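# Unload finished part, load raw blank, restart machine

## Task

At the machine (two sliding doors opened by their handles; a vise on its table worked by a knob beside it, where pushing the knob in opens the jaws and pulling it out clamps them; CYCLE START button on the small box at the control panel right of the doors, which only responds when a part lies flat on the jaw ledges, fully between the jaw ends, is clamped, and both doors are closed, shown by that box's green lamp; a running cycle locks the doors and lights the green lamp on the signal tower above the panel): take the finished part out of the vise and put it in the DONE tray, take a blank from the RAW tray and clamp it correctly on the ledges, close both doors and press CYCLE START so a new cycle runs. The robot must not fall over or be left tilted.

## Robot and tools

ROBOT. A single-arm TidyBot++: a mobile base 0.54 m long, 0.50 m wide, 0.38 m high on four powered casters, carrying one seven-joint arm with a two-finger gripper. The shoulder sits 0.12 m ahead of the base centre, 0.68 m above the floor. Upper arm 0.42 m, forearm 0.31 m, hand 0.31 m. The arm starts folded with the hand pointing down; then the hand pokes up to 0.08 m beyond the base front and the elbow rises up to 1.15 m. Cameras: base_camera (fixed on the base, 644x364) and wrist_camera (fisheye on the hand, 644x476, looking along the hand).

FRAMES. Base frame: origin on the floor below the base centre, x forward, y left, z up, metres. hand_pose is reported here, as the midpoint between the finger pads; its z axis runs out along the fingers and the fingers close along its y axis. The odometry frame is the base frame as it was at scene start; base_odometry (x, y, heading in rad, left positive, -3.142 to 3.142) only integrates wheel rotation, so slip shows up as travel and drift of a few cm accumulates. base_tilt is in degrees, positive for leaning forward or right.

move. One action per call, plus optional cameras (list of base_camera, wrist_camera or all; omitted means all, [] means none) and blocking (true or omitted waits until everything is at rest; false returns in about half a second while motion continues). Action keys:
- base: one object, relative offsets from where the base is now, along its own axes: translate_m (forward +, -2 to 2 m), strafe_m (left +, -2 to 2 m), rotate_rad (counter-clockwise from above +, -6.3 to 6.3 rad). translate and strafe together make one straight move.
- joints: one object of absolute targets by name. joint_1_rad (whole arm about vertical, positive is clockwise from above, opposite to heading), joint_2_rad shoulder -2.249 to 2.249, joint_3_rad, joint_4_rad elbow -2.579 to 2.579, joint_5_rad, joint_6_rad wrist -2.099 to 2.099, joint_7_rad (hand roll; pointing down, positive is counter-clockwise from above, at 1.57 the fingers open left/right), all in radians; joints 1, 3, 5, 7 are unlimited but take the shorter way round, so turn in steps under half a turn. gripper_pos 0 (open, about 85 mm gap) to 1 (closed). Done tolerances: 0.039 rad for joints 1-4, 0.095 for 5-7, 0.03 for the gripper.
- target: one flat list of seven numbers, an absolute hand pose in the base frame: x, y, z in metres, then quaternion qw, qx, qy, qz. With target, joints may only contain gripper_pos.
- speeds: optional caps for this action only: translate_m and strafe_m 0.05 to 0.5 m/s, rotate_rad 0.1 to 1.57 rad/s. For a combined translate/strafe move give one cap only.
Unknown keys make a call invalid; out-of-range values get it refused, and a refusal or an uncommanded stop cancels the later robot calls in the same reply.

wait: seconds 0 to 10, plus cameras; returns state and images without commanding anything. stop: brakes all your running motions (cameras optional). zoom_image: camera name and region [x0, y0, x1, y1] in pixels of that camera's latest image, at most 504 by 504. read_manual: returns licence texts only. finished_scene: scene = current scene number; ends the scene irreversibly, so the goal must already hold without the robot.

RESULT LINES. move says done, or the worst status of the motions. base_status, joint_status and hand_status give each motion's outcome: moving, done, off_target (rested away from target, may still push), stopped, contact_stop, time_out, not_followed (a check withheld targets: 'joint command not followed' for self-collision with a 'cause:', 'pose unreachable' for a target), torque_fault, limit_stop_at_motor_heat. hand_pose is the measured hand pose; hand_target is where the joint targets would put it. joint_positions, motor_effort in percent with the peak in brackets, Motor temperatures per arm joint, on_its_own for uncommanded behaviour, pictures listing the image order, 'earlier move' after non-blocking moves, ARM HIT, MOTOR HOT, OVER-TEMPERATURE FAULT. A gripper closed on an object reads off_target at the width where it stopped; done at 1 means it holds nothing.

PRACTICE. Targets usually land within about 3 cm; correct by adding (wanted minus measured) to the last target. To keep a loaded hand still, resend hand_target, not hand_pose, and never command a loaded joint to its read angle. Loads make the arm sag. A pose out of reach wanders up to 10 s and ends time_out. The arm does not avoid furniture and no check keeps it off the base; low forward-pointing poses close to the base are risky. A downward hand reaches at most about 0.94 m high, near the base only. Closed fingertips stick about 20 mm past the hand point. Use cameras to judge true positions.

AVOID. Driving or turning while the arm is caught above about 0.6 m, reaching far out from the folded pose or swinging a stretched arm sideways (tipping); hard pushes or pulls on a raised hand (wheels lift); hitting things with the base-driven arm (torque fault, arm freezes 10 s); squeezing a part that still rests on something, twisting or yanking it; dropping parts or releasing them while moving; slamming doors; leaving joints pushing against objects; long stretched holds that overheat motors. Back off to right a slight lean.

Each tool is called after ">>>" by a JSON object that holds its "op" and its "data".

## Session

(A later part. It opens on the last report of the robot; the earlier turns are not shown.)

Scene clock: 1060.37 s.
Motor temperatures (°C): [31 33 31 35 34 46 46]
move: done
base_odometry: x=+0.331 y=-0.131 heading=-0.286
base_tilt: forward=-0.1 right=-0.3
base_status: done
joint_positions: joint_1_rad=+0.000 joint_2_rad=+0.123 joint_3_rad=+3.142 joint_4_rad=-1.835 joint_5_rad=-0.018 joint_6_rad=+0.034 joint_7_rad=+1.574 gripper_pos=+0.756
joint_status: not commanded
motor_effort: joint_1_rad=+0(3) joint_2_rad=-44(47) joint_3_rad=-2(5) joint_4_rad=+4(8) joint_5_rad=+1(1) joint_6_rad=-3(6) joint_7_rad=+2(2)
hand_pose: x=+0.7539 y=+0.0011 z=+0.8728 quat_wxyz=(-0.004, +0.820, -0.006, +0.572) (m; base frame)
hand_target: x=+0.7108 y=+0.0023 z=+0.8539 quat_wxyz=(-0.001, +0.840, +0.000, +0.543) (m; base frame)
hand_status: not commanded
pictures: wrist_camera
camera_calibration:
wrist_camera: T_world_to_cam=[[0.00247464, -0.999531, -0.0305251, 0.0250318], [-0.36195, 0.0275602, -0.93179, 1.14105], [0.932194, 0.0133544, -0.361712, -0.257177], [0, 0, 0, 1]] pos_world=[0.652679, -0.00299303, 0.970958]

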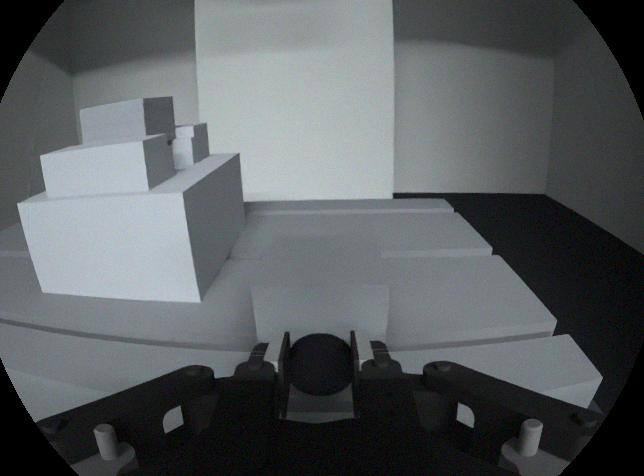

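>>> {"op": "move", "data": {"base": {"translate_m": -0.01}, "speeds": {"translate_m": 0.05}}}

Scene clock: 1074.33 s.
Motor temperatures (°C): [31 33 31 35 34 46 46]
move: done
base_odometry: x=+0.323 y=-0.129 heading=-0.286
base_tilt: forward=-0.1 right=-0.3
base_status: done
joint_positions: joint_1_rad=-0.001 joint_2_rad=+0.140 joint_3_rad=+3.142 joint_4_rad=-1.822 joint_5_rad=-0.018 joint_6_rad=+0.044 joint_7_rad=+1.574 gripper_pos=+0.757
joint_status: not commanded
motor_effort: joint_1_rad=+1(3) joint_2_rad=-47(54) joint_3_rad=-2(3) joint_4_rad=+2(5) joint_5_rad=+0(1) joint_6_rad=-4(7) joint_7_rad=+1(1)
hand_pose: x=+0.7609 y=+0.0018 z=+0.8728 quat_wxyz=(-0.004, +0.819, -0.006, +0.574) (m; base frame)
hand_target: x=+0.7108 y=+0.0023 z=+0.8539 quat_wxyz=(-0.001, +0.840, +0.000, +0.543) (m; base frame)
hand_status: not commanded
pictures: base_camera, wrist_camera
camera_calibration:
wrist_camera: T_world_to_cam=[[0.00365579, -0.999529, -0.0304565, 0.024729], [-0.355605, 0.0271665, -0.934241, 1.14092], [0.934629, 0.0142459, -0.355339, -0.271155], [0, 0, 0, 1]] pos_world=[0.659054, -0.00241442, 0.970292]

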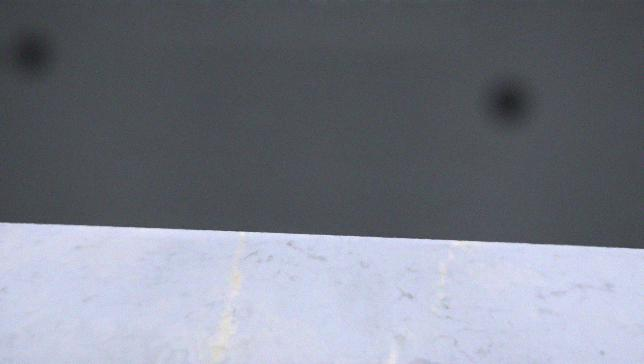

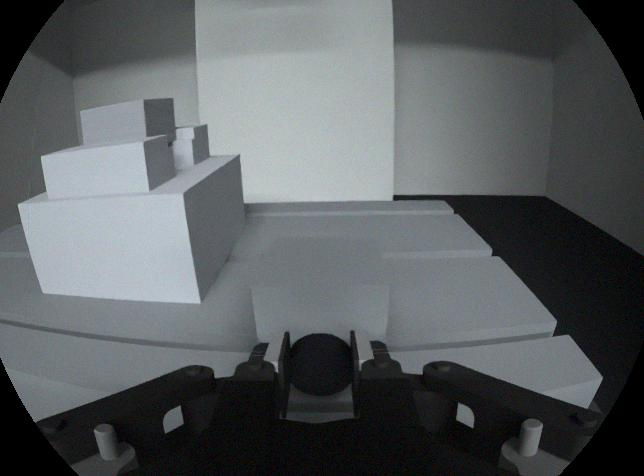

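>>> {"op": "move", "data": {"base": {"translate_m": 0.042}, "speeds": {"translate_m": 0.05}, "cameras": []}}

>>> {"op": "move", "data": {"joints": {"gripper_pos": 0.0}, "cameras": []}}

>>> {"op": "move", "data": {"base": {"translate_m": -0.08}, "speeds": {"translate_m": 0.15}, "cameras": ["wrist_camera"]}}

Scene clock: 1080.07 s.
Motor temperatures (°C): [31 33 31 35 34 46 46]
move: done
base_odometry: x=+0.363 y=-0.140 heading=-0.286
base_tilt: forward=-0.2 right=-0.2
base_status: done
joint_positions: joint_1_rad=-0.001 joint_2_rad=+0.046 joint_3_rad=+3.140 joint_4_rad=-1.903 joint_5_rad=-0.018 joint_6_rad=+0.007 joint_7_rad=+1.574 gripper_pos=+0.757
joint_status: not commanded
motor_effort: joint_1_rad=+2(4) joint_2_rad=-24(49) joint_3_rad=+0(3) joint_4_rad=+18(22) joint_5_rad=+0(1) joint_6_rad=+7(10) joint_7_rad=+1(2)
hand_pose: x=+0.7206 y=+0.0028 z=+0.8727 quat_wxyz=(-0.005, +0.826, -0.005, +0.564) (m; base frame)
hand_target: x=+0.7108 y=+0.0023 z=+0.8539 quat_wxyz=(-0.001, +0.840, +0.000, +0.543) (m; base frame)
hand_status: not commanded
pictures: none
No camera images: "cameras" was empty.

Scene clock: 1081.13 s.
Motor temperatures (°C): [31 33 31 35 34 46 46]
move: done
base_odometry: x=+0.363 y=-0.140 heading=-0.286
base_tilt: forward=-0.1 right=-0.3
base_status: not commanded
joint_positions: joint_1_rad=-0.001 joint_2_rad=+0.043 joint_3_rad=+3.140 joint_4_rad=-1.908 joint_5_rad=-0.018 joint_6_rad=+0.003 joint_7_rad=+1.574 gripper_pos=+0.000
joint_status: all done
motor_effort: joint_1_rad=+0(3) joint_2_rad=-22(29) joint_3_rad=-1(1) joint_4_rad=+21(22) joint_5_rad=-1(1) joint_6_rad=+9(10) joint_7_rad=+1(2)
hand_pose: x=+0.7184 y=+0.0028 z=+0.8704 quat_wxyz=(-0.005, +0.827, -0.005, +0.562) (m; base frame)
hand_target: x=+0.7108 y=+0.0023 z=+0.8539 quat_wxyz=(-0.001, +0.840, +0.000, +0.543) (m; base frame)
hand_status: not commanded
pictures: none
No camera images: "cameras" was empty.

Scene clock: 1082.30 s.
Motor temperatures (°C): [31 33 31 35 34 46 46]
move: done
base_odometry: x=+0.286 y=-0.118 heading=-0.286
base_tilt: forward=-0.2 right=-0.3
base_status: done
joint_positions: joint_1_rad=-0.001 joint_2_rad=+0.042 joint_3_rad=+3.140 joint_4_rad=-1.908 joint_5_rad=-0.018 joint_6_rad=+0.003 joint_7_rad=+1.574 gripper_pos=+0.000
joint_status: not commanded
motor_effort: joint_1_rad=+0(2) joint_2_rad=-22(26) joint_3_rad=-1(2) joint_4_rad=+21(22) joint_5_rad=+1(2) joint_6_rad=+9(10) joint_7_rad=+1(2)
hand_pose: x=+0.7182 y=+0.0028 z=+0.8712 quat_wxyz=(-0.005, +0.827, -0.005, +0.562) (m; base frame)
hand_target: x=+0.7108 y=+0.0023 z=+0.8539 quat_wxyz=(-0.001, +0.840, +0.000, +0.543) (m; base frame)
hand_status: not commanded
pictures: wrist_camera
camera_calibration:
wrist_camera: T_world_to_cam=[[0.00488466, -0.999512, -0.0308472, 0.0253463], [-0.383238, 0.0266212, -0.923266, 1.13447], [0.923637, 0.0163317, -0.382921, -0.199856], [0, 0, 0, 1]] pos_world=[0.619242, -0.001603, 0.971669]

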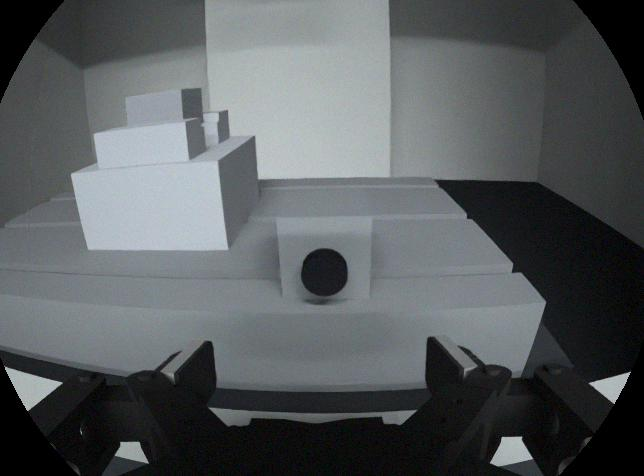

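>>> {"op": "move", "data": {"joints": {"joint_2_rad": 0.174, "joint_4_rad": -0.61, "joint_6_rad": -1.86}, "cameras": []}}

>>> {"op": "move", "data": {"base": {"translate_m": 0.12}, "speeds": {"translate_m": 0.25}, "cameras": ["wrist_camera"]}}

Scene clock: 1091.07 s.
Motor temperatures (°C): [31 33 31 35 34 46 46]
move: done
base_odometry: x=+0.286 y=-0.118 heading=-0.286
base_tilt: forward=-0.1 right=-0.3
base_status: not commanded
joint_positions: joint_1_rad=-0.001 joint_2_rad=+0.144 joint_3_rad=+3.140 joint_4_rad=-0.630 joint_5_rad=-0.018 joint_6_rad=-1.807 joint_7_rad=+1.574 gripper_pos=+0.000
joint_status: all done
motor_effort: joint_1_rad=+1(1) joint_2_rad=-20(25) joint_3_rad=-1(1) joint_4_rad=+15(23) joint_5_rad=+0(1) joint_6_rad=+6(10) joint_7_rad=+1(2)
hand_pose: x=+0.5644 y=+0.0077 z=+1.0593 quat_wxyz=(-0.008, +0.961, +0.007, +0.276) (m; base frame)
hand_target: x=+0.5624 y=+0.0019 z=+1.0453 quat_wxyz=(+0.000, +0.969, +0.000, +0.246) (m; base frame)
hand_status: not commanded
pictures: none
No camera images: "cameras" was empty.

Scene clock: 1092.40 s.
Motor temperatures (°C): [31 33 31 35 34 46 46]
move: done
base_odometry: x=+0.401 y=-0.152 heading=-0.286
base_tilt: forward=-0.1 right=-0.2
base_status: done
joint_positions: joint_1_rad=-0.001 joint_2_rad=+0.166 joint_3_rad=+3.140 joint_4_rad=-0.628 joint_5_rad=-0.018 joint_6_rad=-1.813 joint_7_rad=+1.574 gripper_pos=+0.000
joint_status: not commanded
motor_effort: joint_1_rad=+0(1) joint_2_rad=-21(25) joint_3_rad=-1(1) joint_4_rad=+15(16) joint_5_rad=+0(1) joint_6_rad=+6(7) joint_7_rad=+1(2)
hand_pose: x=+0.5712 y=+0.0077 z=+1.0495 quat_wxyz=(-0.008, +0.964, +0.007, +0.264) (m; base frame)
hand_target: x=+0.5624 y=+0.0019 z=+1.0453 quat_wxyz=(+0.000, +0.969, +0.000, +0.246) (m; base frame)
hand_status: not commanded
pictures: wrist_camera
camera_calibration:
wrist_camera: T_world_to_cam=[[0.0130005, -0.999476, -0.0296365, 0.0305411], [-0.868723, 0.00338654, -0.495287, 1.07095], [0.495128, 0.0321848, -0.868224, 0.758062], [0, 0, 0, 1]] pos_world=[0.554625, 0.00250014, 1.1895]

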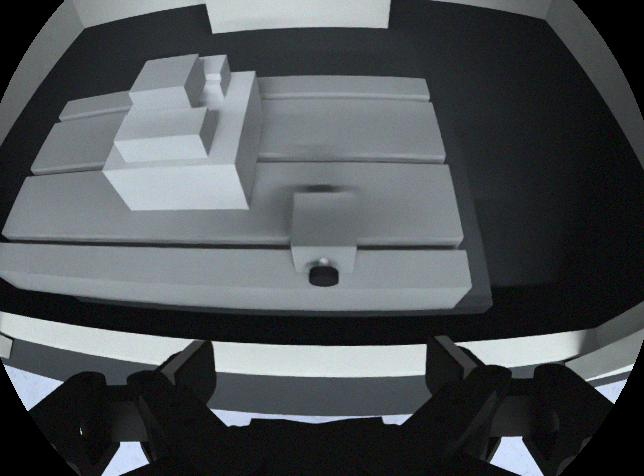

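>>> {"op": "zoom_image", "data": {"camera": "wrist_camera", "region": [80, 40, 380, 300]}}

Scaled by 1.680.

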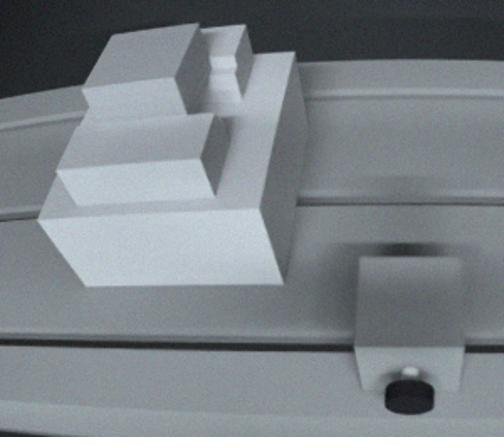

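>>> {"op": "move", "data": {"base": {"translate_m": 0.09, "strafe_m": 0.165}, "speeds": {"translate_m": 0.2}, "cameras": ["wrist_camera"]}}

>>> {"op": "zoom_image", "data": {"camera": "wrist_camera", "region": [180, 40, 480, 300]}}

Scene clock: 1102.53 s.
Motor temperatures (°C): [31 33 31 35 34 46 46]
move: done
base_odometry: x=+0.534 y=-0.019 heading=-0.286
base_tilt: forward=-0.2 right=-0.3
base_status: done
joint_positions: joint_1_rad=-0.001 joint_2_rad=+0.166 joint_3_rad=+3.140 joint_4_rad=-0.628 joint_5_rad=-0.018 joint_6_rad=-1.814 joint_7_rad=+1.574 gripper_pos=+0.000
joint_status: not commanded
motor_effort: joint_1_rad=+0(3) joint_2_rad=-21(23) joint_3_rad=-1(3) joint_4_rad=+15(15) joint_5_rad=+0(2) joint_6_rad=+6(6) joint_7_rad=+1(2)
hand_pose: x=+0.5712 y=+0.0077 z=+1.0494 quat_wxyz=(-0.008, +0.964, +0.007, +0.264) (m; base frame)
hand_target: x=+0.5624 y=+0.0019 z=+1.0453 quat_wxyz=(+0.000, +0.969, +0.000, +0.246) (m; base frame)
hand_status: not commanded
pictures: wrist_camera
camera_calibration:
wrist_camera: T_world_to_cam=[[0.0130749, -0.999475, -0.0296375, 0.0305336], [-0.869067, 0.00329991, -0.494683, 1.07042], [0.494522, 0.0322249, -0.868568, 0.758626], [0, 0, 0, 1]] pos_world=[0.554714, 0.00253866, 1.18934]

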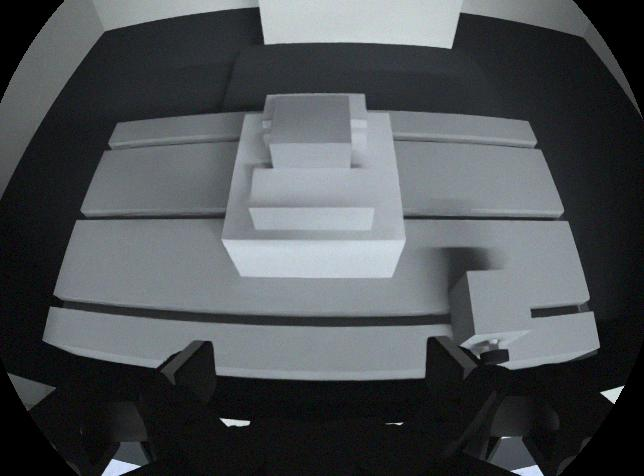

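Scaled by 1.680.

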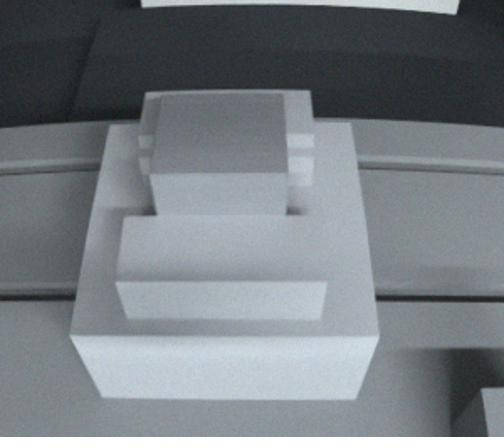

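>>> {"op": "move", "data": {"base": {"translate_m": -0.52, "strafe_m": 0.38}, "blocking": false, "cameras": []}}

>>> {"op": "move", "data": {"joints": {"joint_2_rad": 0.171, "joint_4_rad": -1.069, "joint_6_rad": -0.394, "gripper_pos": 1.0}}}

Scene clock: 1122.73 s.
Motor temperatures (°C): [31 33 31 35 34 46 46]
move: moving
base_odometry: x=+0.485 y=+0.046 heading=-0.286
base_tilt: forward=-0.1 right=-0.2
base_status: translate_m moving; strafe_m moving
joint_positions: joint_1_rad=-0.001 joint_2_rad=+0.167 joint_3_rad=+3.140 joint_4_rad=-0.627 joint_5_rad=-0.018 joint_6_rad=-1.814 joint_7_rad=+1.574 gripper_pos=+0.000
joint_status: not commanded
motor_effort: joint_1_rad=+0(1) joint_2_rad=-23(26) joint_3_rad=-1(2) joint_4_rad=+16(16) joint_5_rad=-1(1) joint_6_rad=+5(6) joint_7_rad=+2(2)
hand_pose: x=+0.5715 y=+0.0077 z=+1.0490 quat_wxyz=(-0.008, +0.965, +0.007, +0.264) (m; base frame)
hand_target: x=+0.5624 y=+0.0019 z=+1.0453 quat_wxyz=(+0.000, +0.969, +0.000, +0.246) (m; base frame)
hand_status: not commanded
pictures: none
No camera images: "cameras" was empty.

Scene clock: 1125.03 s.
Motor temperatures (°C): [31 33 31 35 34 46 46]
move: done
base_odometry: x=+0.143 y=+0.492 heading=-0.286
base_tilt: forward=-0.2 right=-0.2
base_status: done
joint_positions: joint_1_rad=-0.002 joint_2_rad=+0.162 joint_3_rad=+3.140 joint_4_rad=-1.044 joint_5_rad=-0.018 joint_6_rad=-0.448 joint_7_rad=+1.574 gripper_pos=+0.999
joint_status: all done
motor_effort: joint_1_rad=+0(3) joint_2_rad=-27(28) joint_3_rad=-1(2) joint_4_rad=+21(22) joint_5_rad=+0(2) joint_6_rad=+9(10) joint_7_rad=+1(2)
hand_pose: x=+0.7905 y=+0.0057 z=+1.1835 quat_wxyz=(-0.008, +0.736, -0.001, +0.677) (m; base frame)
hand_target: x=+0.7986 y=+0.0023 z=+1.1789 quat_wxyz=(-0.001, +0.729, +0.000, +0.684) (m; base frame)
hand_status: not commanded
pictures: base_camera, wrist_camera
camera_calibration:
wrist_camera: T_world_to_cam=[[0.0221388, -0.999365, -0.0279252, 0.0204294], [-0.0997271, 0.0255852, -0.994686, 1.31088], [0.994769, 0.0248061, -0.0990973, -0.539352], [0, 0, 0, 1]] pos_world=[0.666808, 0.000256654, 1.25103]

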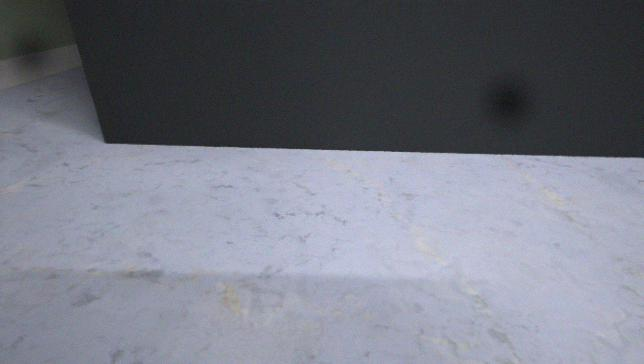

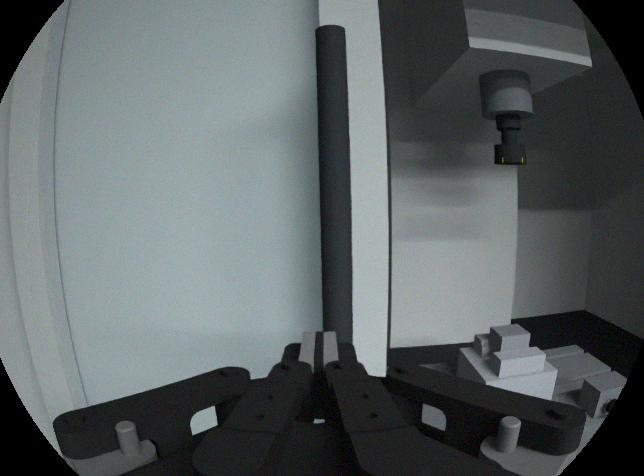

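>>> {"op": "move", "data": {"base": {"translate_m": 0.0, "strafe_m": 0.055}, "speeds": {"strafe_m": 0.2}, "cameras": []}}

>>> {"op": "move", "data": {"base": {"translate_m": 0.165, "strafe_m": 0.0}, "speeds": {"translate_m": 0.2}, "cameras": ["wrist_camera"]}}

Scene clock: 1134.53 s.
Motor temperatures (°C): [31 33 31 35 34 46 46]
move: done
base_odometry: x=+0.158 y=+0.545 heading=-0.286
base_tilt: forward=-0.1 right=-0.2
base_status: done
joint_positions: joint_1_rad=-0.005 joint_2_rad=+0.162 joint_3_rad=+3.138 joint_4_rad=-1.045 joint_5_rad=-0.018 joint_6_rad=-0.444 joint_7_rad=+1.574 gripper_pos=+0.999
joint_status: not commanded
motor_effort: joint_1_rad=+1(3) joint_2_rad=-27(28) joint_3_rad=-1(3) joint_4_rad=+21(22) joint_5_rad=+0(1) joint_6_rad=+10(10) joint_7_rad=+1(1)
hand_pose: x=+0.7906 y=+0.0088 z=+1.1844 quat_wxyz=(-0.010, +0.735, +0.001, +0.678) (m; base frame)
hand_target: x=+0.7986 y=+0.0023 z=+1.1789 quat_wxyz=(-0.001, +0.729, +0.000, +0.684) (m; base frame)
hand_status: not commanded
pictures: none
No camera images: "cameras" was empty.

Scene clock: 1136.10 s.
Motor temperatures (°C): [31 33 31 35 34 46 46]
move: done
base_odometry: x=+0.316 y=+0.499 heading=-0.286
base_tilt: forward=-0.1 right=-0.3
base_status: done
joint_positions: joint_1_rad=-0.005 joint_2_rad=+0.163 joint_3_rad=+3.138 joint_4_rad=-1.047 joint_5_rad=-0.018 joint_6_rad=-0.442 joint_7_rad=+1.574 gripper_pos=+0.999
joint_status: not commanded
motor_effort: joint_1_rad=+1(2) joint_2_rad=-27(31) joint_3_rad=-1(1) joint_4_rad=+21(22) joint_5_rad=+1(1) joint_6_rad=+10(10) joint_7_rad=+1(2)
hand_pose: x=+0.7914 y=+0.0088 z=+1.1827 quat_wxyz=(-0.010, +0.735, +0.001, +0.678) (m; base frame)
hand_target: x=+0.7986 y=+0.0023 z=+1.1789 quat_wxyz=(-0.001, +0.729, +0.000, +0.684) (m; base frame)
hand_status: not commanded
pictures: wrist_camera
camera_calibration:
wrist_camera: T_world_to_cam=[[0.0268792, -0.99924, -0.0282254, 0.0200424], [-0.0985539, 0.0254491, -0.994806, 1.30925], [0.994769, 0.0295214, -0.0977949, -0.541948], [0, 0, 0, 1]] pos_world=[0.667606, 0.00270694, 1.25002]

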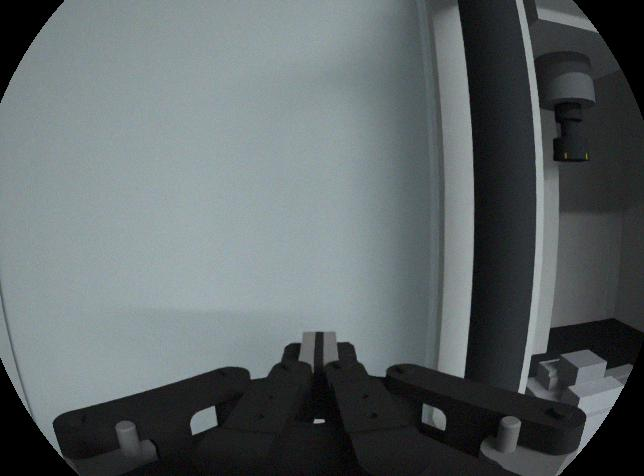

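>>> {"op": "move", "data": {"base": {"strafe_m": -0.355}, "speeds": {"strafe_m": 0.15}, "cameras": ["wrist_camera"]}}

Scene clock: 1144.67 s.
Motor temperatures (°C): [31 33 31 35 34 46 46]
move: done
base_odometry: x=+0.216 y=+0.158 heading=-0.286
base_tilt: forward=-0.1 right=-0.3
base_status: done
joint_positions: joint_1_rad=-0.045 joint_2_rad=+0.161 joint_3_rad=+3.103 joint_4_rad=-1.050 joint_5_rad=-0.018 joint_6_rad=-0.442 joint_7_rad=+1.574 gripper_pos=+0.999
joint_status: not commanded
motor_effort: joint_1_rad=+7(19) joint_2_rad=-25(30) joint_3_rad=+4(14) joint_4_rad=+21(23) joint_5_rad=+2(6) joint_6_rad=+10(12) joint_7_rad=+1(2)
hand_pose: x=+0.7878 y=+0.0564 z=+1.1827 quat_wxyz=(-0.038, +0.735, +0.026, +0.677) (m; base frame)
hand_target: x=+0.7986 y=+0.0023 z=+1.1789 quat_wxyz=(-0.001, +0.729, +0.000, +0.684) (m; base frame)
hand_status: not commanded
pictures: wrist_camera
camera_calibration:
wrist_camera: T_world_to_cam=[[0.101967, -0.994206, -0.0340204, 0.0151406], [-0.100608, 0.0237169, -0.994643, 1.30921], [0.989687, 0.104843, -0.0976066, -0.540296], [0, 0, 0, 1]] pos_world=[0.664896, 0.0406488, 1.24997]

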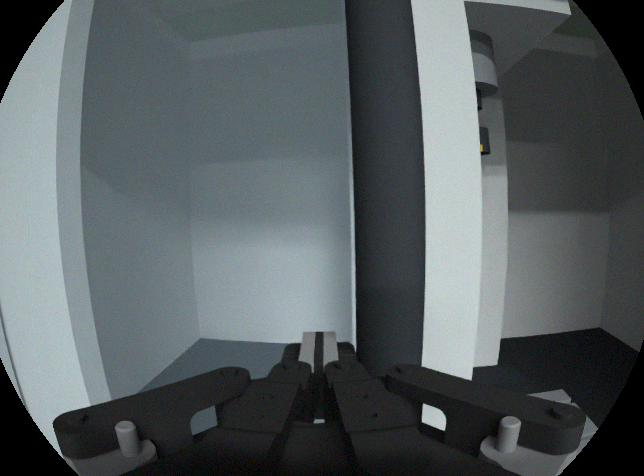

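>>> {"op": "move", "data": {"base": {"strafe_m": -0.13}, "speeds": {"strafe_m": 0.1}, "cameras": ["wrist_camera"]}}

Scene clock: 1149.00 s.
Motor temperatures (°C): [31 33 31 35 34 46 45]
move: done
base_odometry: x=+0.180 y=+0.033 heading=-0.286
base_tilt: forward=-0.1 right=-0.3
base_status: done
joint_positions: joint_1_rad=-0.053 joint_2_rad=+0.160 joint_3_rad=+3.096 joint_4_rad=-1.052 joint_5_rad=-0.018 joint_6_rad=-0.439 joint_7_rad=+1.574 gripper_pos=+0.999
joint_status: not commanded
motor_effort: joint_1_rad=+8(17) joint_2_rad=-24(30) joint_3_rad=+5(13) joint_4_rad=+21(23) joint_5_rad=+2(6) joint_6_rad=+10(11) joint_7_rad=+1(1)
hand_pose: x=+0.7870 y=+0.0654 z=+1.1827 quat_wxyz=(-0.043, +0.734, +0.031, +0.677) (m; base frame)
hand_target: x=+0.7986 y=+0.0023 z=+1.1789 quat_wxyz=(-0.001, +0.729, +0.000, +0.684) (m; base frame)
hand_status: not commanded
pictures: wrist_camera
camera_calibration:
wrist_camera: T_world_to_cam=[[0.116121, -0.992618, -0.0350163, 0.0141261], [-0.0996709, 0.0234313, -0.994745, 1.30831], [0.988221, 0.119001, -0.0962142, -0.541876], [0, 0, 0, 1]] pos_world=[0.664254, 0.04785, 1.2498]

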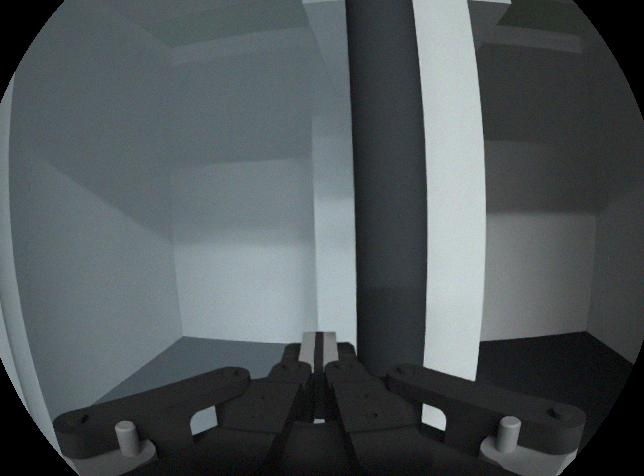

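>>> {"op": "move", "data": {"base": {"strafe_m": -0.03}, "speeds": {"strafe_m": 0.05}, "cameras": ["wrist_camera"]}}

Scene clock: 1152.10 s.
Motor temperatures (°C): [31 33 31 35 34 46 45]
move: done
base_odometry: x=+0.171 y=+0.005 heading=-0.285
base_tilt: forward=-0.1 right=-0.2
base_status: done
joint_positions: joint_1_rad=-0.064 joint_2_rad=+0.160 joint_3_rad=+3.089 joint_4_rad=-1.053 joint_5_rad=-0.018 joint_6_rad=-0.437 joint_7_rad=+1.574 gripper_pos=+0.999
joint_status: not commanded
motor_effort: joint_1_rad=+10(16) joint_2_rad=-26(30) joint_3_rad=+8(12) joint_4_rad=+23(23) joint_5_rad=+2(5) joint_6_rad=+11(11) joint_7_rad=+1(1)
hand_pose: x=+0.7858 y=+0.0776 z=+1.1829 quat_wxyz=(-0.050, +0.733, +0.038, +0.677) (m; base frame)
hand_target: x=+0.7986 y=+0.0023 z=+1.1789 quat_wxyz=(-0.001, +0.729, +0.000, +0.684) (m; base frame)
hand_status: not commanded
pictures: wrist_camera
camera_calibration:
wrist_camera: T_world_to_cam=[[0.135164, -0.99016, -0.0362363, 0.0126827], [-0.0989284, 0.0229027, -0.994831, 1.30769], [0.985872, 0.13805, -0.0948594, -0.543291], [0, 0, 0, 1]] pos_world=[0.663269, 0.0576099, 1.24985]

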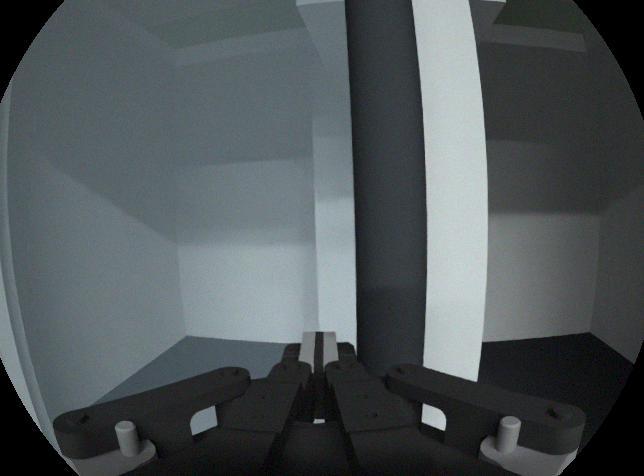

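>>> {"op": "move", "data": {"base": {"strafe_m": -0.03}, "speeds": {"strafe_m": 0.05}, "cameras": ["wrist_camera"]}}

Scene clock: 1155.03 s.
Motor temperatures (°C): [31 33 31 35 34 46 45]
move: done
base_odometry: x=+0.163 y=-0.024 heading=-0.285
base_tilt: forward=-0.1 right=-0.3
base_status: done
joint_positions: joint_1_rad=-0.090 joint_2_rad=+0.162 joint_3_rad=+3.069 joint_4_rad=-1.053 joint_5_rad=-0.018 joint_6_rad=-0.434 joint_7_rad=+1.574 gripper_pos=+0.999
joint_status: not commanded
motor_effort: joint_1_rad=+17(20) joint_2_rad=-29(31) joint_3_rad=+13(16) joint_4_rad=+22(23) joint_5_rad=+5(6) joint_6_rad=+10(11) joint_7_rad=+1(1)
hand_pose: x=+0.7822 y=+0.1059 z=+1.1832 quat_wxyz=(-0.066, +0.732, +0.053, +0.676) (m; base frame)
hand_target: x=+0.7986 y=+0.0023 z=+1.1789 quat_wxyz=(-0.001, +0.729, +0.000, +0.684) (m; base frame)
hand_status: not commanded
pictures: wrist_camera
camera_calibration:
wrist_camera: T_world_to_cam=[[0.179407, -0.982985, -0.0394129, 0.00957246], [-0.0984315, 0.0219258, -0.994902, 1.30677], [0.978838, 0.182372, -0.092823, -0.545227], [0, 0, 0, 1]] pos_world=[0.660599, 0.0801916, 1.24988]

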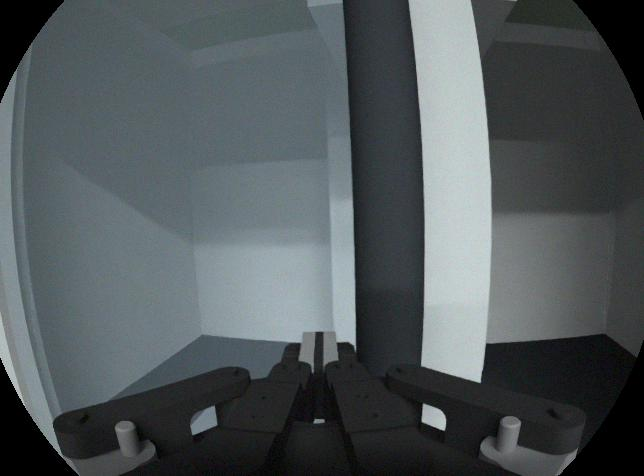

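>>> {"op": "move", "data": {"base": {"strafe_m": 0.14}, "speeds": {"strafe_m": 0.15}, "cameras": ["wrist_camera"]}}

>>> {"op": "move", "data": {"base": {"translate_m": -0.16}, "speeds": {"translate_m": 0.3}, "cameras": []}}

>>> {"op": "move", "data": {"base": {"strafe_m": -0.575}, "cameras": ["wrist_camera", "base_camera"]}}

Scene clock: 1161.60 s.
Motor temperatures (°C): [31 33 31 35 34 46 45]
move: done
base_odometry: x=+0.203 y=+0.110 heading=-0.285
base_tilt: forward=-0.1 right=-0.3
base_status: done
joint_positions: joint_1_rad=-0.007 joint_2_rad=+0.160 joint_3_rad=+3.134 joint_4_rad=-1.054 joint_5_rad=-0.018 joint_6_rad=-0.432 joint_7_rad=+1.574 gripper_pos=+0.999
joint_status: not commanded
motor_effort: joint_1_rad=+0(17) joint_2_rad=-27(29) joint_3_rad=-1(13) joint_4_rad=+21(24) joint_5_rad=+1(5) joint_6_rad=+10(12) joint_7_rad=+1(2)
hand_pose: x=+0.7906 y=+0.0131 z=+1.1837 quat_wxyz=(-0.013, +0.733, +0.003, +0.680) (m; base frame)
hand_target: x=+0.7986 y=+0.0023 z=+1.1789 quat_wxyz=(-0.001, +0.729, +0.000, +0.684) (m; base frame)
hand_status: not commanded
pictures: wrist_camera
camera_calibration:
wrist_camera: T_world_to_cam=[[0.0338902, -0.999004, -0.0290103, 0.0197463], [-0.0924526, 0.0257688, -0.995384, 1.30597], [0.99514, 0.0364158, -0.0914873, -0.549038], [0, 0, 0, 1]] pos_world=[0.666441, 0.00606703, 1.25029]

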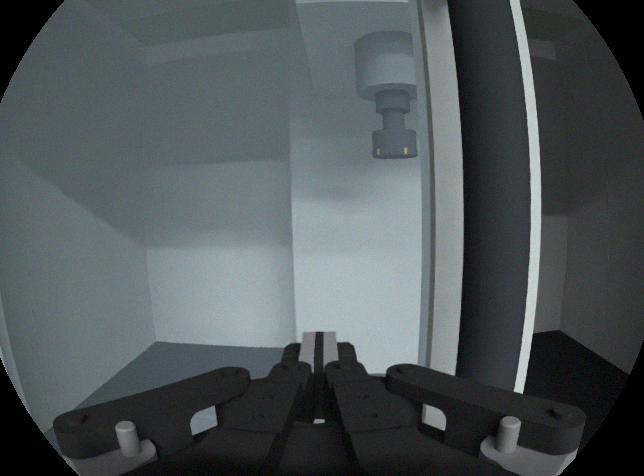

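Scene clock: 1163.07 s.
Motor temperatures (°C): [31 33 31 35 34 46 45]
move: done
base_odometry: x=+0.049 y=+0.156 heading=-0.285
base_tilt: forward=-0.1 right=-0.2
base_status: done
joint_positions: joint_1_rad=-0.007 joint_2_rad=+0.155 joint_3_rad=+3.134 joint_4_rad=-1.054 joint_5_rad=-0.018 joint_6_rad=-0.432 joint_7_rad=+1.574 gripper_pos=+0.999
joint_status: not commanded
motor_effort: joint_1_rad=+0(2) joint_2_rad=-26(31) joint_3_rad=-1(1) joint_4_rad=+21(22) joint_5_rad=+0(1) joint_6_rad=+10(10) joint_7_rad=+1(2)
hand_pose: x=+0.7881 y=+0.0130 z=+1.1870 quat_wxyz=(-0.013, +0.732, +0.003, +0.682) (m; base frame)
hand_target: x=+0.7986 y=+0.0023 z=+1.1789 quat_wxyz=(-0.001, +0.729, +0.000, +0.684) (m; base frame)
hand_status: not commanded
pictures: none
No camera images: "cameras" was empty.

Scene clock: 1165.53 s.
Motor temperatures (°C): [31 33 31 35 34 46 45]
move: done
base_odometry: x=-0.113 y=-0.396 heading=-0.286
base_tilt: forward=-0.1 right=-0.3
base_status: done
joint_positions: joint_1_rad=-0.002 joint_2_rad=+0.155 joint_3_rad=+3.136 joint_4_rad=-1.054 joint_5_rad=-0.018 joint_6_rad=-0.432 joint_7_rad=+1.574 gripper_pos=+0.999
joint_status: not commanded
motor_effort: joint_1_rad=+1(3) joint_2_rad=-26(27) joint_3_rad=-1(3) joint_4_rad=+21(22) joint_5_rad=+0(2) joint_6_rad=+9(10) joint_7_rad=+1(2)
hand_pose: x=+0.7882 y=+0.0080 z=+1.1870 quat_wxyz=(-0.010, +0.732, +0.000, +0.682) (m; base frame)
hand_target: x=+0.7986 y=+0.0023 z=+1.1789 quat_wxyz=(-0.001, +0.729, +0.000, +0.684) (m; base frame)
hand_status: not commanded
pictures: base_camera, wrist_camera
camera_calibration:
wrist_camera: T_world_to_cam=[[0.0262521, -0.99925, -0.0284678, 0.020285], [-0.0874212, 0.0260737, -0.99583, 1.30568], [0.995825, 0.0286314, -0.0866712, -0.55241], [0, 0, 0, 1]] pos_world=[0.663715, 0.00204222, 1.25293]

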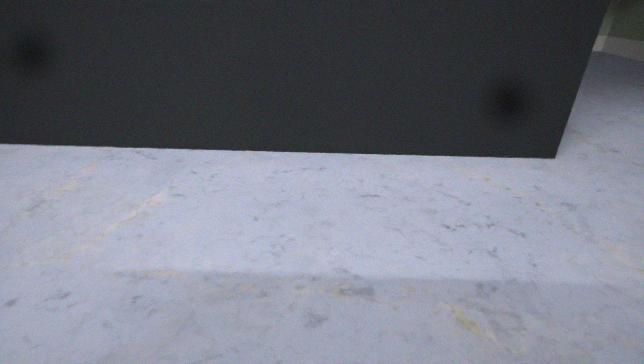

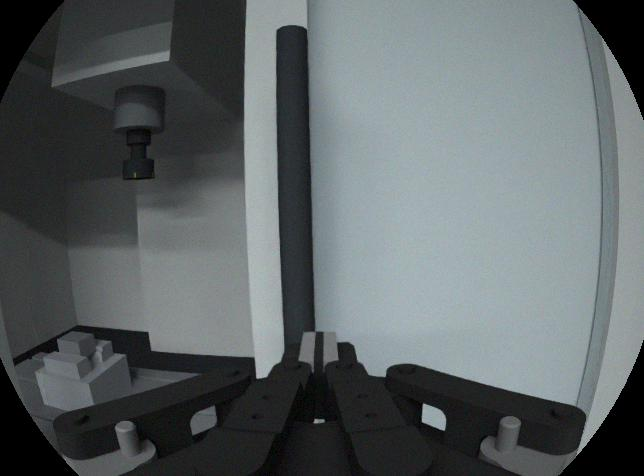

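>>> {"op": "move", "data": {"base": {"strafe_m": -0.055}, "speeds": {"strafe_m": 0.2}, "cameras": []}}

>>> {"op": "move", "data": {"base": {"translate_m": 0.16}, "speeds": {"translate_m": 0.2}, "cameras": ["wrist_camera"]}}

Scene clock: 1170.33 s.
Motor temperatures (°C): [31 33 31 35 34 46 45]
move: done
base_odometry: x=-0.129 y=-0.449 heading=-0.286
base_tilt: forward=-0.1 right=-0.2
base_status: done
joint_positions: joint_1_rad=+0.002 joint_2_rad=+0.155 joint_3_rad=+3.139 joint_4_rad=-1.054 joint_5_rad=-0.018 joint_6_rad=-0.432 joint_7_rad=+1.574 gripper_pos=+0.999
joint_status: not commanded
motor_effort: joint_1_rad=+0(3) joint_2_rad=-27(28) joint_3_rad=-1(3) joint_4_rad=+21(22) joint_5_rad=-1(1) joint_6_rad=+10(10) joint_7_rad=+1(2)
hand_pose: x=+0.7883 y=+0.0033 z=+1.1870 quat_wxyz=(-0.007, +0.732, -0.002, +0.682) (m; base frame)
hand_target: x=+0.7986 y=+0.0023 z=+1.1789 quat_wxyz=(-0.001, +0.729, +0.000, +0.684) (m; base frame)
hand_status: not commanded
pictures: none
No camera images: "cameras" was empty.

Scene clock: 1171.87 s.
Motor temperatures (°C): [31 33 31 35 34 46 45]
move: done
base_odometry: x=+0.025 y=-0.494 heading=-0.286
base_tilt: forward=-0.1 right=-0.2
base_status: done
joint_positions: joint_1_rad=+0.002 joint_2_rad=+0.159 joint_3_rad=+3.139 joint_4_rad=-1.054 joint_5_rad=-0.018 joint_6_rad=-0.432 joint_7_rad=+1.574 gripper_pos=+0.999
joint_status: not commanded
motor_effort: joint_1_rad=+1(1) joint_2_rad=-27(31) joint_3_rad=-1(1) joint_4_rad=+21(22) joint_5_rad=+1(1) joint_6_rad=+10(10) joint_7_rad=+1(2)
hand_pose: x=+0.7906 y=+0.0033 z=+1.1840 quat_wxyz=(-0.007, +0.733, -0.002, +0.680) (m; base frame)
hand_target: x=+0.7986 y=+0.0023 z=+1.1789 quat_wxyz=(-0.001, +0.729, +0.000, +0.684) (m; base frame)
hand_status: not commanded
pictures: wrist_camera
camera_calibration:
wrist_camera: T_world_to_cam=[[0.0186751, -0.999431, -0.0280912, 0.020929], [-0.0916445, 0.0262668, -0.995445, 1.30592], [0.995617, 0.0211644, -0.0911018, -0.5494], [0, 0, 0, 1]] pos_world=[0.666281, -0.00175738, 1.2505]

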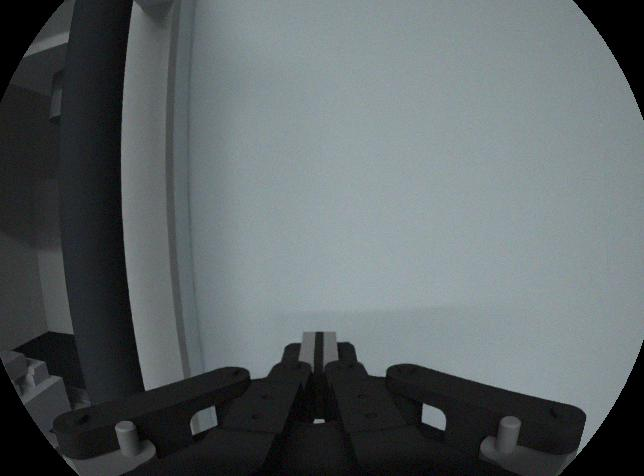

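>>> {"op": "move", "data": {"base": {"strafe_m": 0.48}, "speeds": {"strafe_m": 0.15}, "cameras": ["wrist_camera"]}}

Scene clock: 1177.43 s.
Motor temperatures (°C): [31 33 31 35 34 46 45]
move: done
base_odometry: x=+0.160 y=-0.034 heading=-0.286
base_tilt: forward=-0.1 right=-0.2
base_status: done
joint_positions: joint_1_rad=+0.041 joint_2_rad=+0.159 joint_3_rad=+3.174 joint_4_rad=-1.055 joint_5_rad=-0.017 joint_6_rad=-0.432 joint_7_rad=+1.574 gripper_pos=+0.999
joint_status: not commanded
motor_effort: joint_1_rad=-5(17) joint_2_rad=-25(30) joint_3_rad=-6(16) joint_4_rad=+21(23) joint_5_rad=-2(6) joint_6_rad=+9(12) joint_7_rad=+1(2)
hand_pose: x=+0.7895 y=-0.0431 z=+1.1840 quat_wxyz=(+0.020, +0.732, -0.027, +0.680) (m; base frame)
hand_target: x=+0.7986 y=+0.0023 z=+1.1789 quat_wxyz=(-0.001, +0.729, +0.000, +0.684) (m; base frame)
hand_status: not commanded
pictures: wrist_camera
camera_calibration:
wrist_camera: T_world_to_cam=[[-0.0544996, -0.998265, -0.0222764, 0.0255338], [-0.0894449, 0.0271006, -0.995623, 1.30554], [0.9945, -0.0522685, -0.0907668, -0.550033], [0, 0, 0, 1]] pos_world=[0.665173, -0.0386409, 1.25047]

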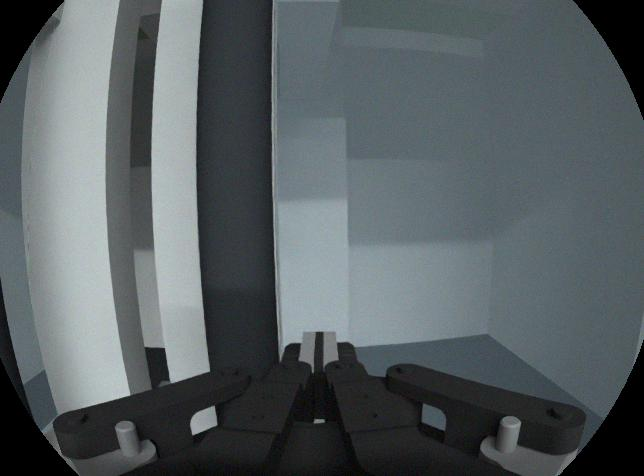

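>>> {"op": "move", "data": {"base": {"strafe_m": 0.05}, "speeds": {"strafe_m": 0.06}, "cameras": ["wrist_camera"]}}

Scene clock: 1181.37 s.
Motor temperatures (°C): [31 33 31 35 34 46 45]
move: done
base_odometry: x=+0.175 y=+0.014 heading=-0.286
base_tilt: forward=-0.1 right=-0.2
base_status: done
joint_positions: joint_1_rad=+0.063 joint_2_rad=+0.159 joint_3_rad=+3.190 joint_4_rad=-1.055 joint_5_rad=-0.017 joint_6_rad=-0.430 joint_7_rad=+1.574 gripper_pos=+0.999
joint_status: not commanded
motor_effort: joint_1_rad=-15(17) joint_2_rad=-27(30) joint_3_rad=-14(16) joint_4_rad=+22(23) joint_5_rad=-5(5) joint_6_rad=+10(11) joint_7_rad=+2(2)
hand_pose: x=+0.7878 y=-0.0673 z=+1.1842 quat_wxyz=(+0.034, +0.731, -0.040, +0.680) (m; base frame)
hand_target: x=+0.7986 y=+0.0023 z=+1.1789 quat_wxyz=(-0.001, +0.729, +0.000, +0.684) (m; base frame)
hand_status: not commanded
pictures: wrist_camera
camera_calibration:
wrist_camera: T_world_to_cam=[[-0.0923665, -0.995533, -0.0195599, 0.0281334], [-0.0876284, 0.0276948, -0.995768, 1.305], [0.991862, -0.0902616, -0.0897951, -0.551267], [0, 0, 0, 1]] pos_world=[0.663734, -0.0578921, 1.25052]

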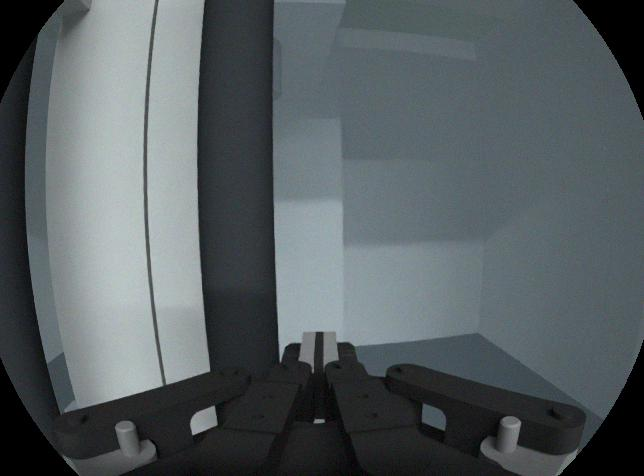

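>>> {"op": "move", "data": {"base": {"strafe_m": 0.03}, "speeds": {"strafe_m": 0.06}, "cameras": ["wrist_camera"]}}

>>> {"op": "zoom_image", "data": {"camera": "wrist_camera", "region": [60, 0, 300, 400]}}

Scene clock: 1185.20 s.
Motor temperatures (°C): [31 33 31 35 34 46 45]
move: done
base_odometry: x=+0.183 y=+0.043 heading=-0.286
base_tilt: forward=-0.1 right=-0.2
base_status: done
joint_positions: joint_1_rad=+0.089 joint_2_rad=+0.159 joint_3_rad=+3.211 joint_4_rad=-1.055 joint_5_rad=-0.017 joint_6_rad=-0.430 joint_7_rad=+1.574 gripper_pos=+0.999
joint_status: not commanded
motor_effort: joint_1_rad=-15(19) joint_2_rad=-29(31) joint_3_rad=-15(18) joint_4_rad=+23(23) joint_5_rad=-5(6) joint_6_rad=+10(10) joint_7_rad=+2(2)
hand_pose: x=+0.7845 y=-0.0966 z=+1.1842 quat_wxyz=(+0.051, +0.730, -0.056, +0.679) (m; base frame)
hand_target: x=+0.7986 y=+0.0023 z=+1.1789 quat_wxyz=(-0.001, +0.729, +0.000, +0.684) (m; base frame)
hand_status: not commanded
pictures: wrist_camera
camera_calibration:
wrist_camera: T_world_to_cam=[[-0.138398, -0.990243, -0.0162773, 0.0313779], [-0.0864478, 0.0284516, -0.99585, 1.30478], [0.986597, -0.136417, -0.0895419, -0.551257], [0, 0, 0, 1]] pos_world=[0.661007, -0.0812521, 1.25052]

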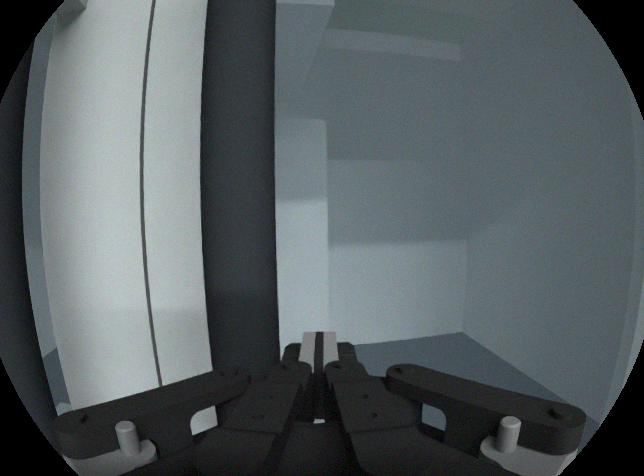

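Scaled by 1.260.

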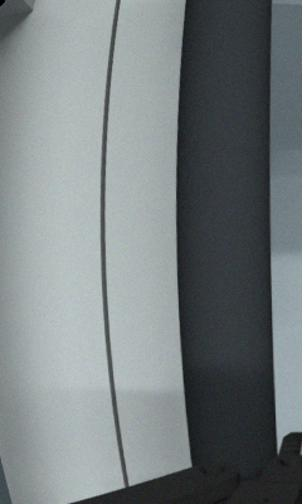

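>>> {"op": "move", "data": {"base": {"strafe_m": -0.14}, "speeds": {"strafe_m": 0.15}, "cameras": []}}

>>> {"op": "move", "data": {"base": {"translate_m": -0.2}, "speeds": {"translate_m": 0.3}, "cameras": ["wrist_camera"]}}

>>> {"op": "move", "data": {"base": {"strafe_m": -0.45}, "joints": {"joint_1_rad": 0.5}, "cameras": ["wrist_camera", "base_camera"]}}

Scene clock: 1192.93 s.
Motor temperatures (°C): [31 33 31 35 34 46 45]
move: done
base_odometry: x=+0.144 y=-0.092 heading=-0.286
base_tilt: forward=-0.1 right=-0.2
base_status: done
joint_positions: joint_1_rad=+0.007 joint_2_rad=+0.158 joint_3_rad=+3.146 joint_4_rad=-1.055 joint_5_rad=-0.017 joint_6_rad=-0.429 joint_7_rad=+1.574 gripper_pos=+0.999
joint_status: not commanded
motor_effort: joint_1_rad=+0(16) joint_2_rad=-27(30) joint_3_rad=-1(15) joint_4_rad=+21(23) joint_5_rad=+0(5) joint_6_rad=+9(12) joint_7_rad=+1(2)
hand_pose: x=+0.7903 y=-0.0041 z=+1.1848 quat_wxyz=(-0.002, +0.732, -0.006, +0.681) (m; base frame)
hand_target: x=+0.7986 y=+0.0023 z=+1.1789 quat_wxyz=(-0.001, +0.729, +0.000, +0.684) (m; base frame)
hand_status: not commanded
pictures: none
No camera images: "cameras" was empty.

Scene clock: 1194.53 s.
Motor temperatures (°C): [31 33 31 35 34 46 45]
move: done
base_odometry: x=-0.048 y=-0.036 heading=-0.286
base_tilt: forward=-0.1 right=-0.2
base_status: done
joint_positions: joint_1_rad=+0.007 joint_2_rad=+0.157 joint_3_rad=+3.146 joint_4_rad=-1.055 joint_5_rad=-0.017 joint_6_rad=-0.429 joint_7_rad=+1.574 gripper_pos=+0.999
joint_status: not commanded
motor_effort: joint_1_rad=+0(1) joint_2_rad=-26(31) joint_3_rad=-1(2) joint_4_rad=+21(22) joint_5_rad=+0(1) joint_6_rad=+10(10) joint_7_rad=+1(2)
hand_pose: x=+0.7895 y=-0.0041 z=+1.1858 quat_wxyz=(-0.002, +0.732, -0.006, +0.682) (m; base frame)
hand_target: x=+0.7986 y=+0.0023 z=+1.1789 quat_wxyz=(-0.001, +0.729, +0.000, +0.684) (m; base frame)
hand_status: not commanded
pictures: wrist_camera
camera_calibration:
wrist_camera: T_world_to_cam=[[0.00687941, -0.999626, -0.026469, 0.0210275], [-0.087175, 0.0257693, -0.99586, 1.30479], [0.996169, 0.00915836, -0.0869651, -0.553459], [0, 0, 0, 1]] pos_world=[0.664939, -0.00753514, 1.25181]

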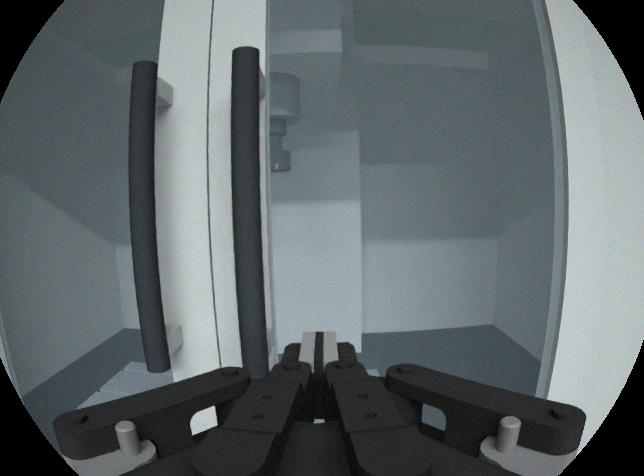

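Scene clock: 1196.77 s.
Motor temperatures (°C): [31 33 31 35 34 46 45]
move: done
base_odometry: x=-0.175 y=-0.467 heading=-0.286
base_tilt: forward=-0.1 right=-0.2
base_status: done
joint_positions: joint_1_rad=+0.497 joint_2_rad=+0.157 joint_3_rad=+3.143 joint_4_rad=-1.055 joint_5_rad=-0.017 joint_6_rad=-0.429 joint_7_rad=+1.574 gripper_pos=+0.999
joint_status: all done
motor_effort: joint_1_rad=-1(5) joint_2_rad=-27(30) joint_3_rad=-1(4) joint_4_rad=+21(22) joint_5_rad=-1(2) joint_6_rad=+10(10) joint_7_rad=+1(2)
hand_pose: x=+0.7098 y=-0.3173 z=+1.1856 quat_wxyz=(+0.162, +0.709, -0.182, +0.662) (m; base frame)
hand_target: x=+0.7165 y=-0.3238 z=+1.1789 quat_wxyz=(+0.168, +0.706, -0.180, +0.663) (m; base frame)
hand_status: not commanded
pictures: base_camera, wrist_camera
camera_calibration:
wrist_camera: T_world_to_cam=[[-0.46118, -0.886894, -0.027051, 0.0771242], [-0.0649775, 0.0641612, -0.995822, 1.30213], [0.884924, -0.457495, -0.087218, -0.540005], [0, 0, 0, 1]] pos_world=[0.59804, -0.262195, 1.25167]

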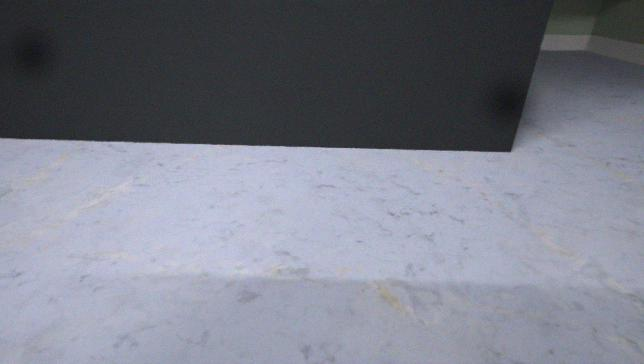

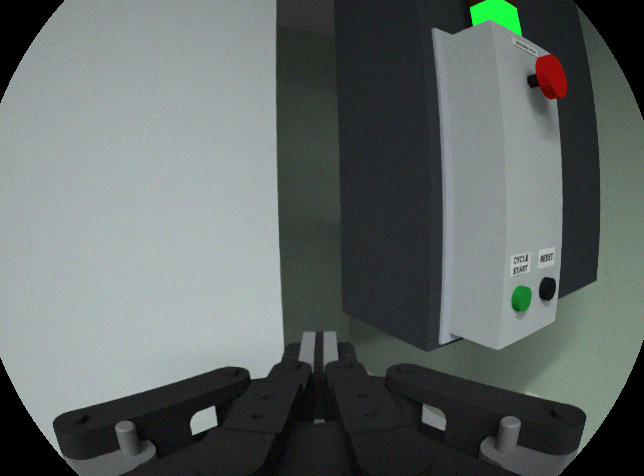

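>>> {"op": "zoom_image", "data": {"camera": "wrist_camera", "region": [400, 0, 620, 200]}}

>>> {"op": "zoom_image", "data": {"camera": "wrist_camera", "region": [400, 200, 620, 380]}}

Scaled by 2.291.

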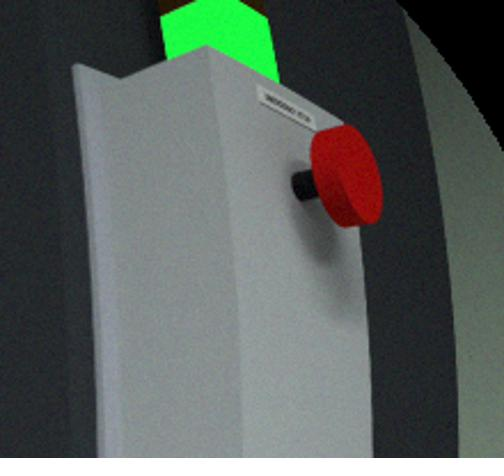

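Scaled by 2.291.

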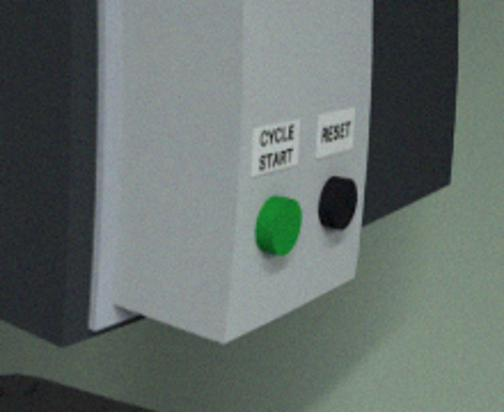

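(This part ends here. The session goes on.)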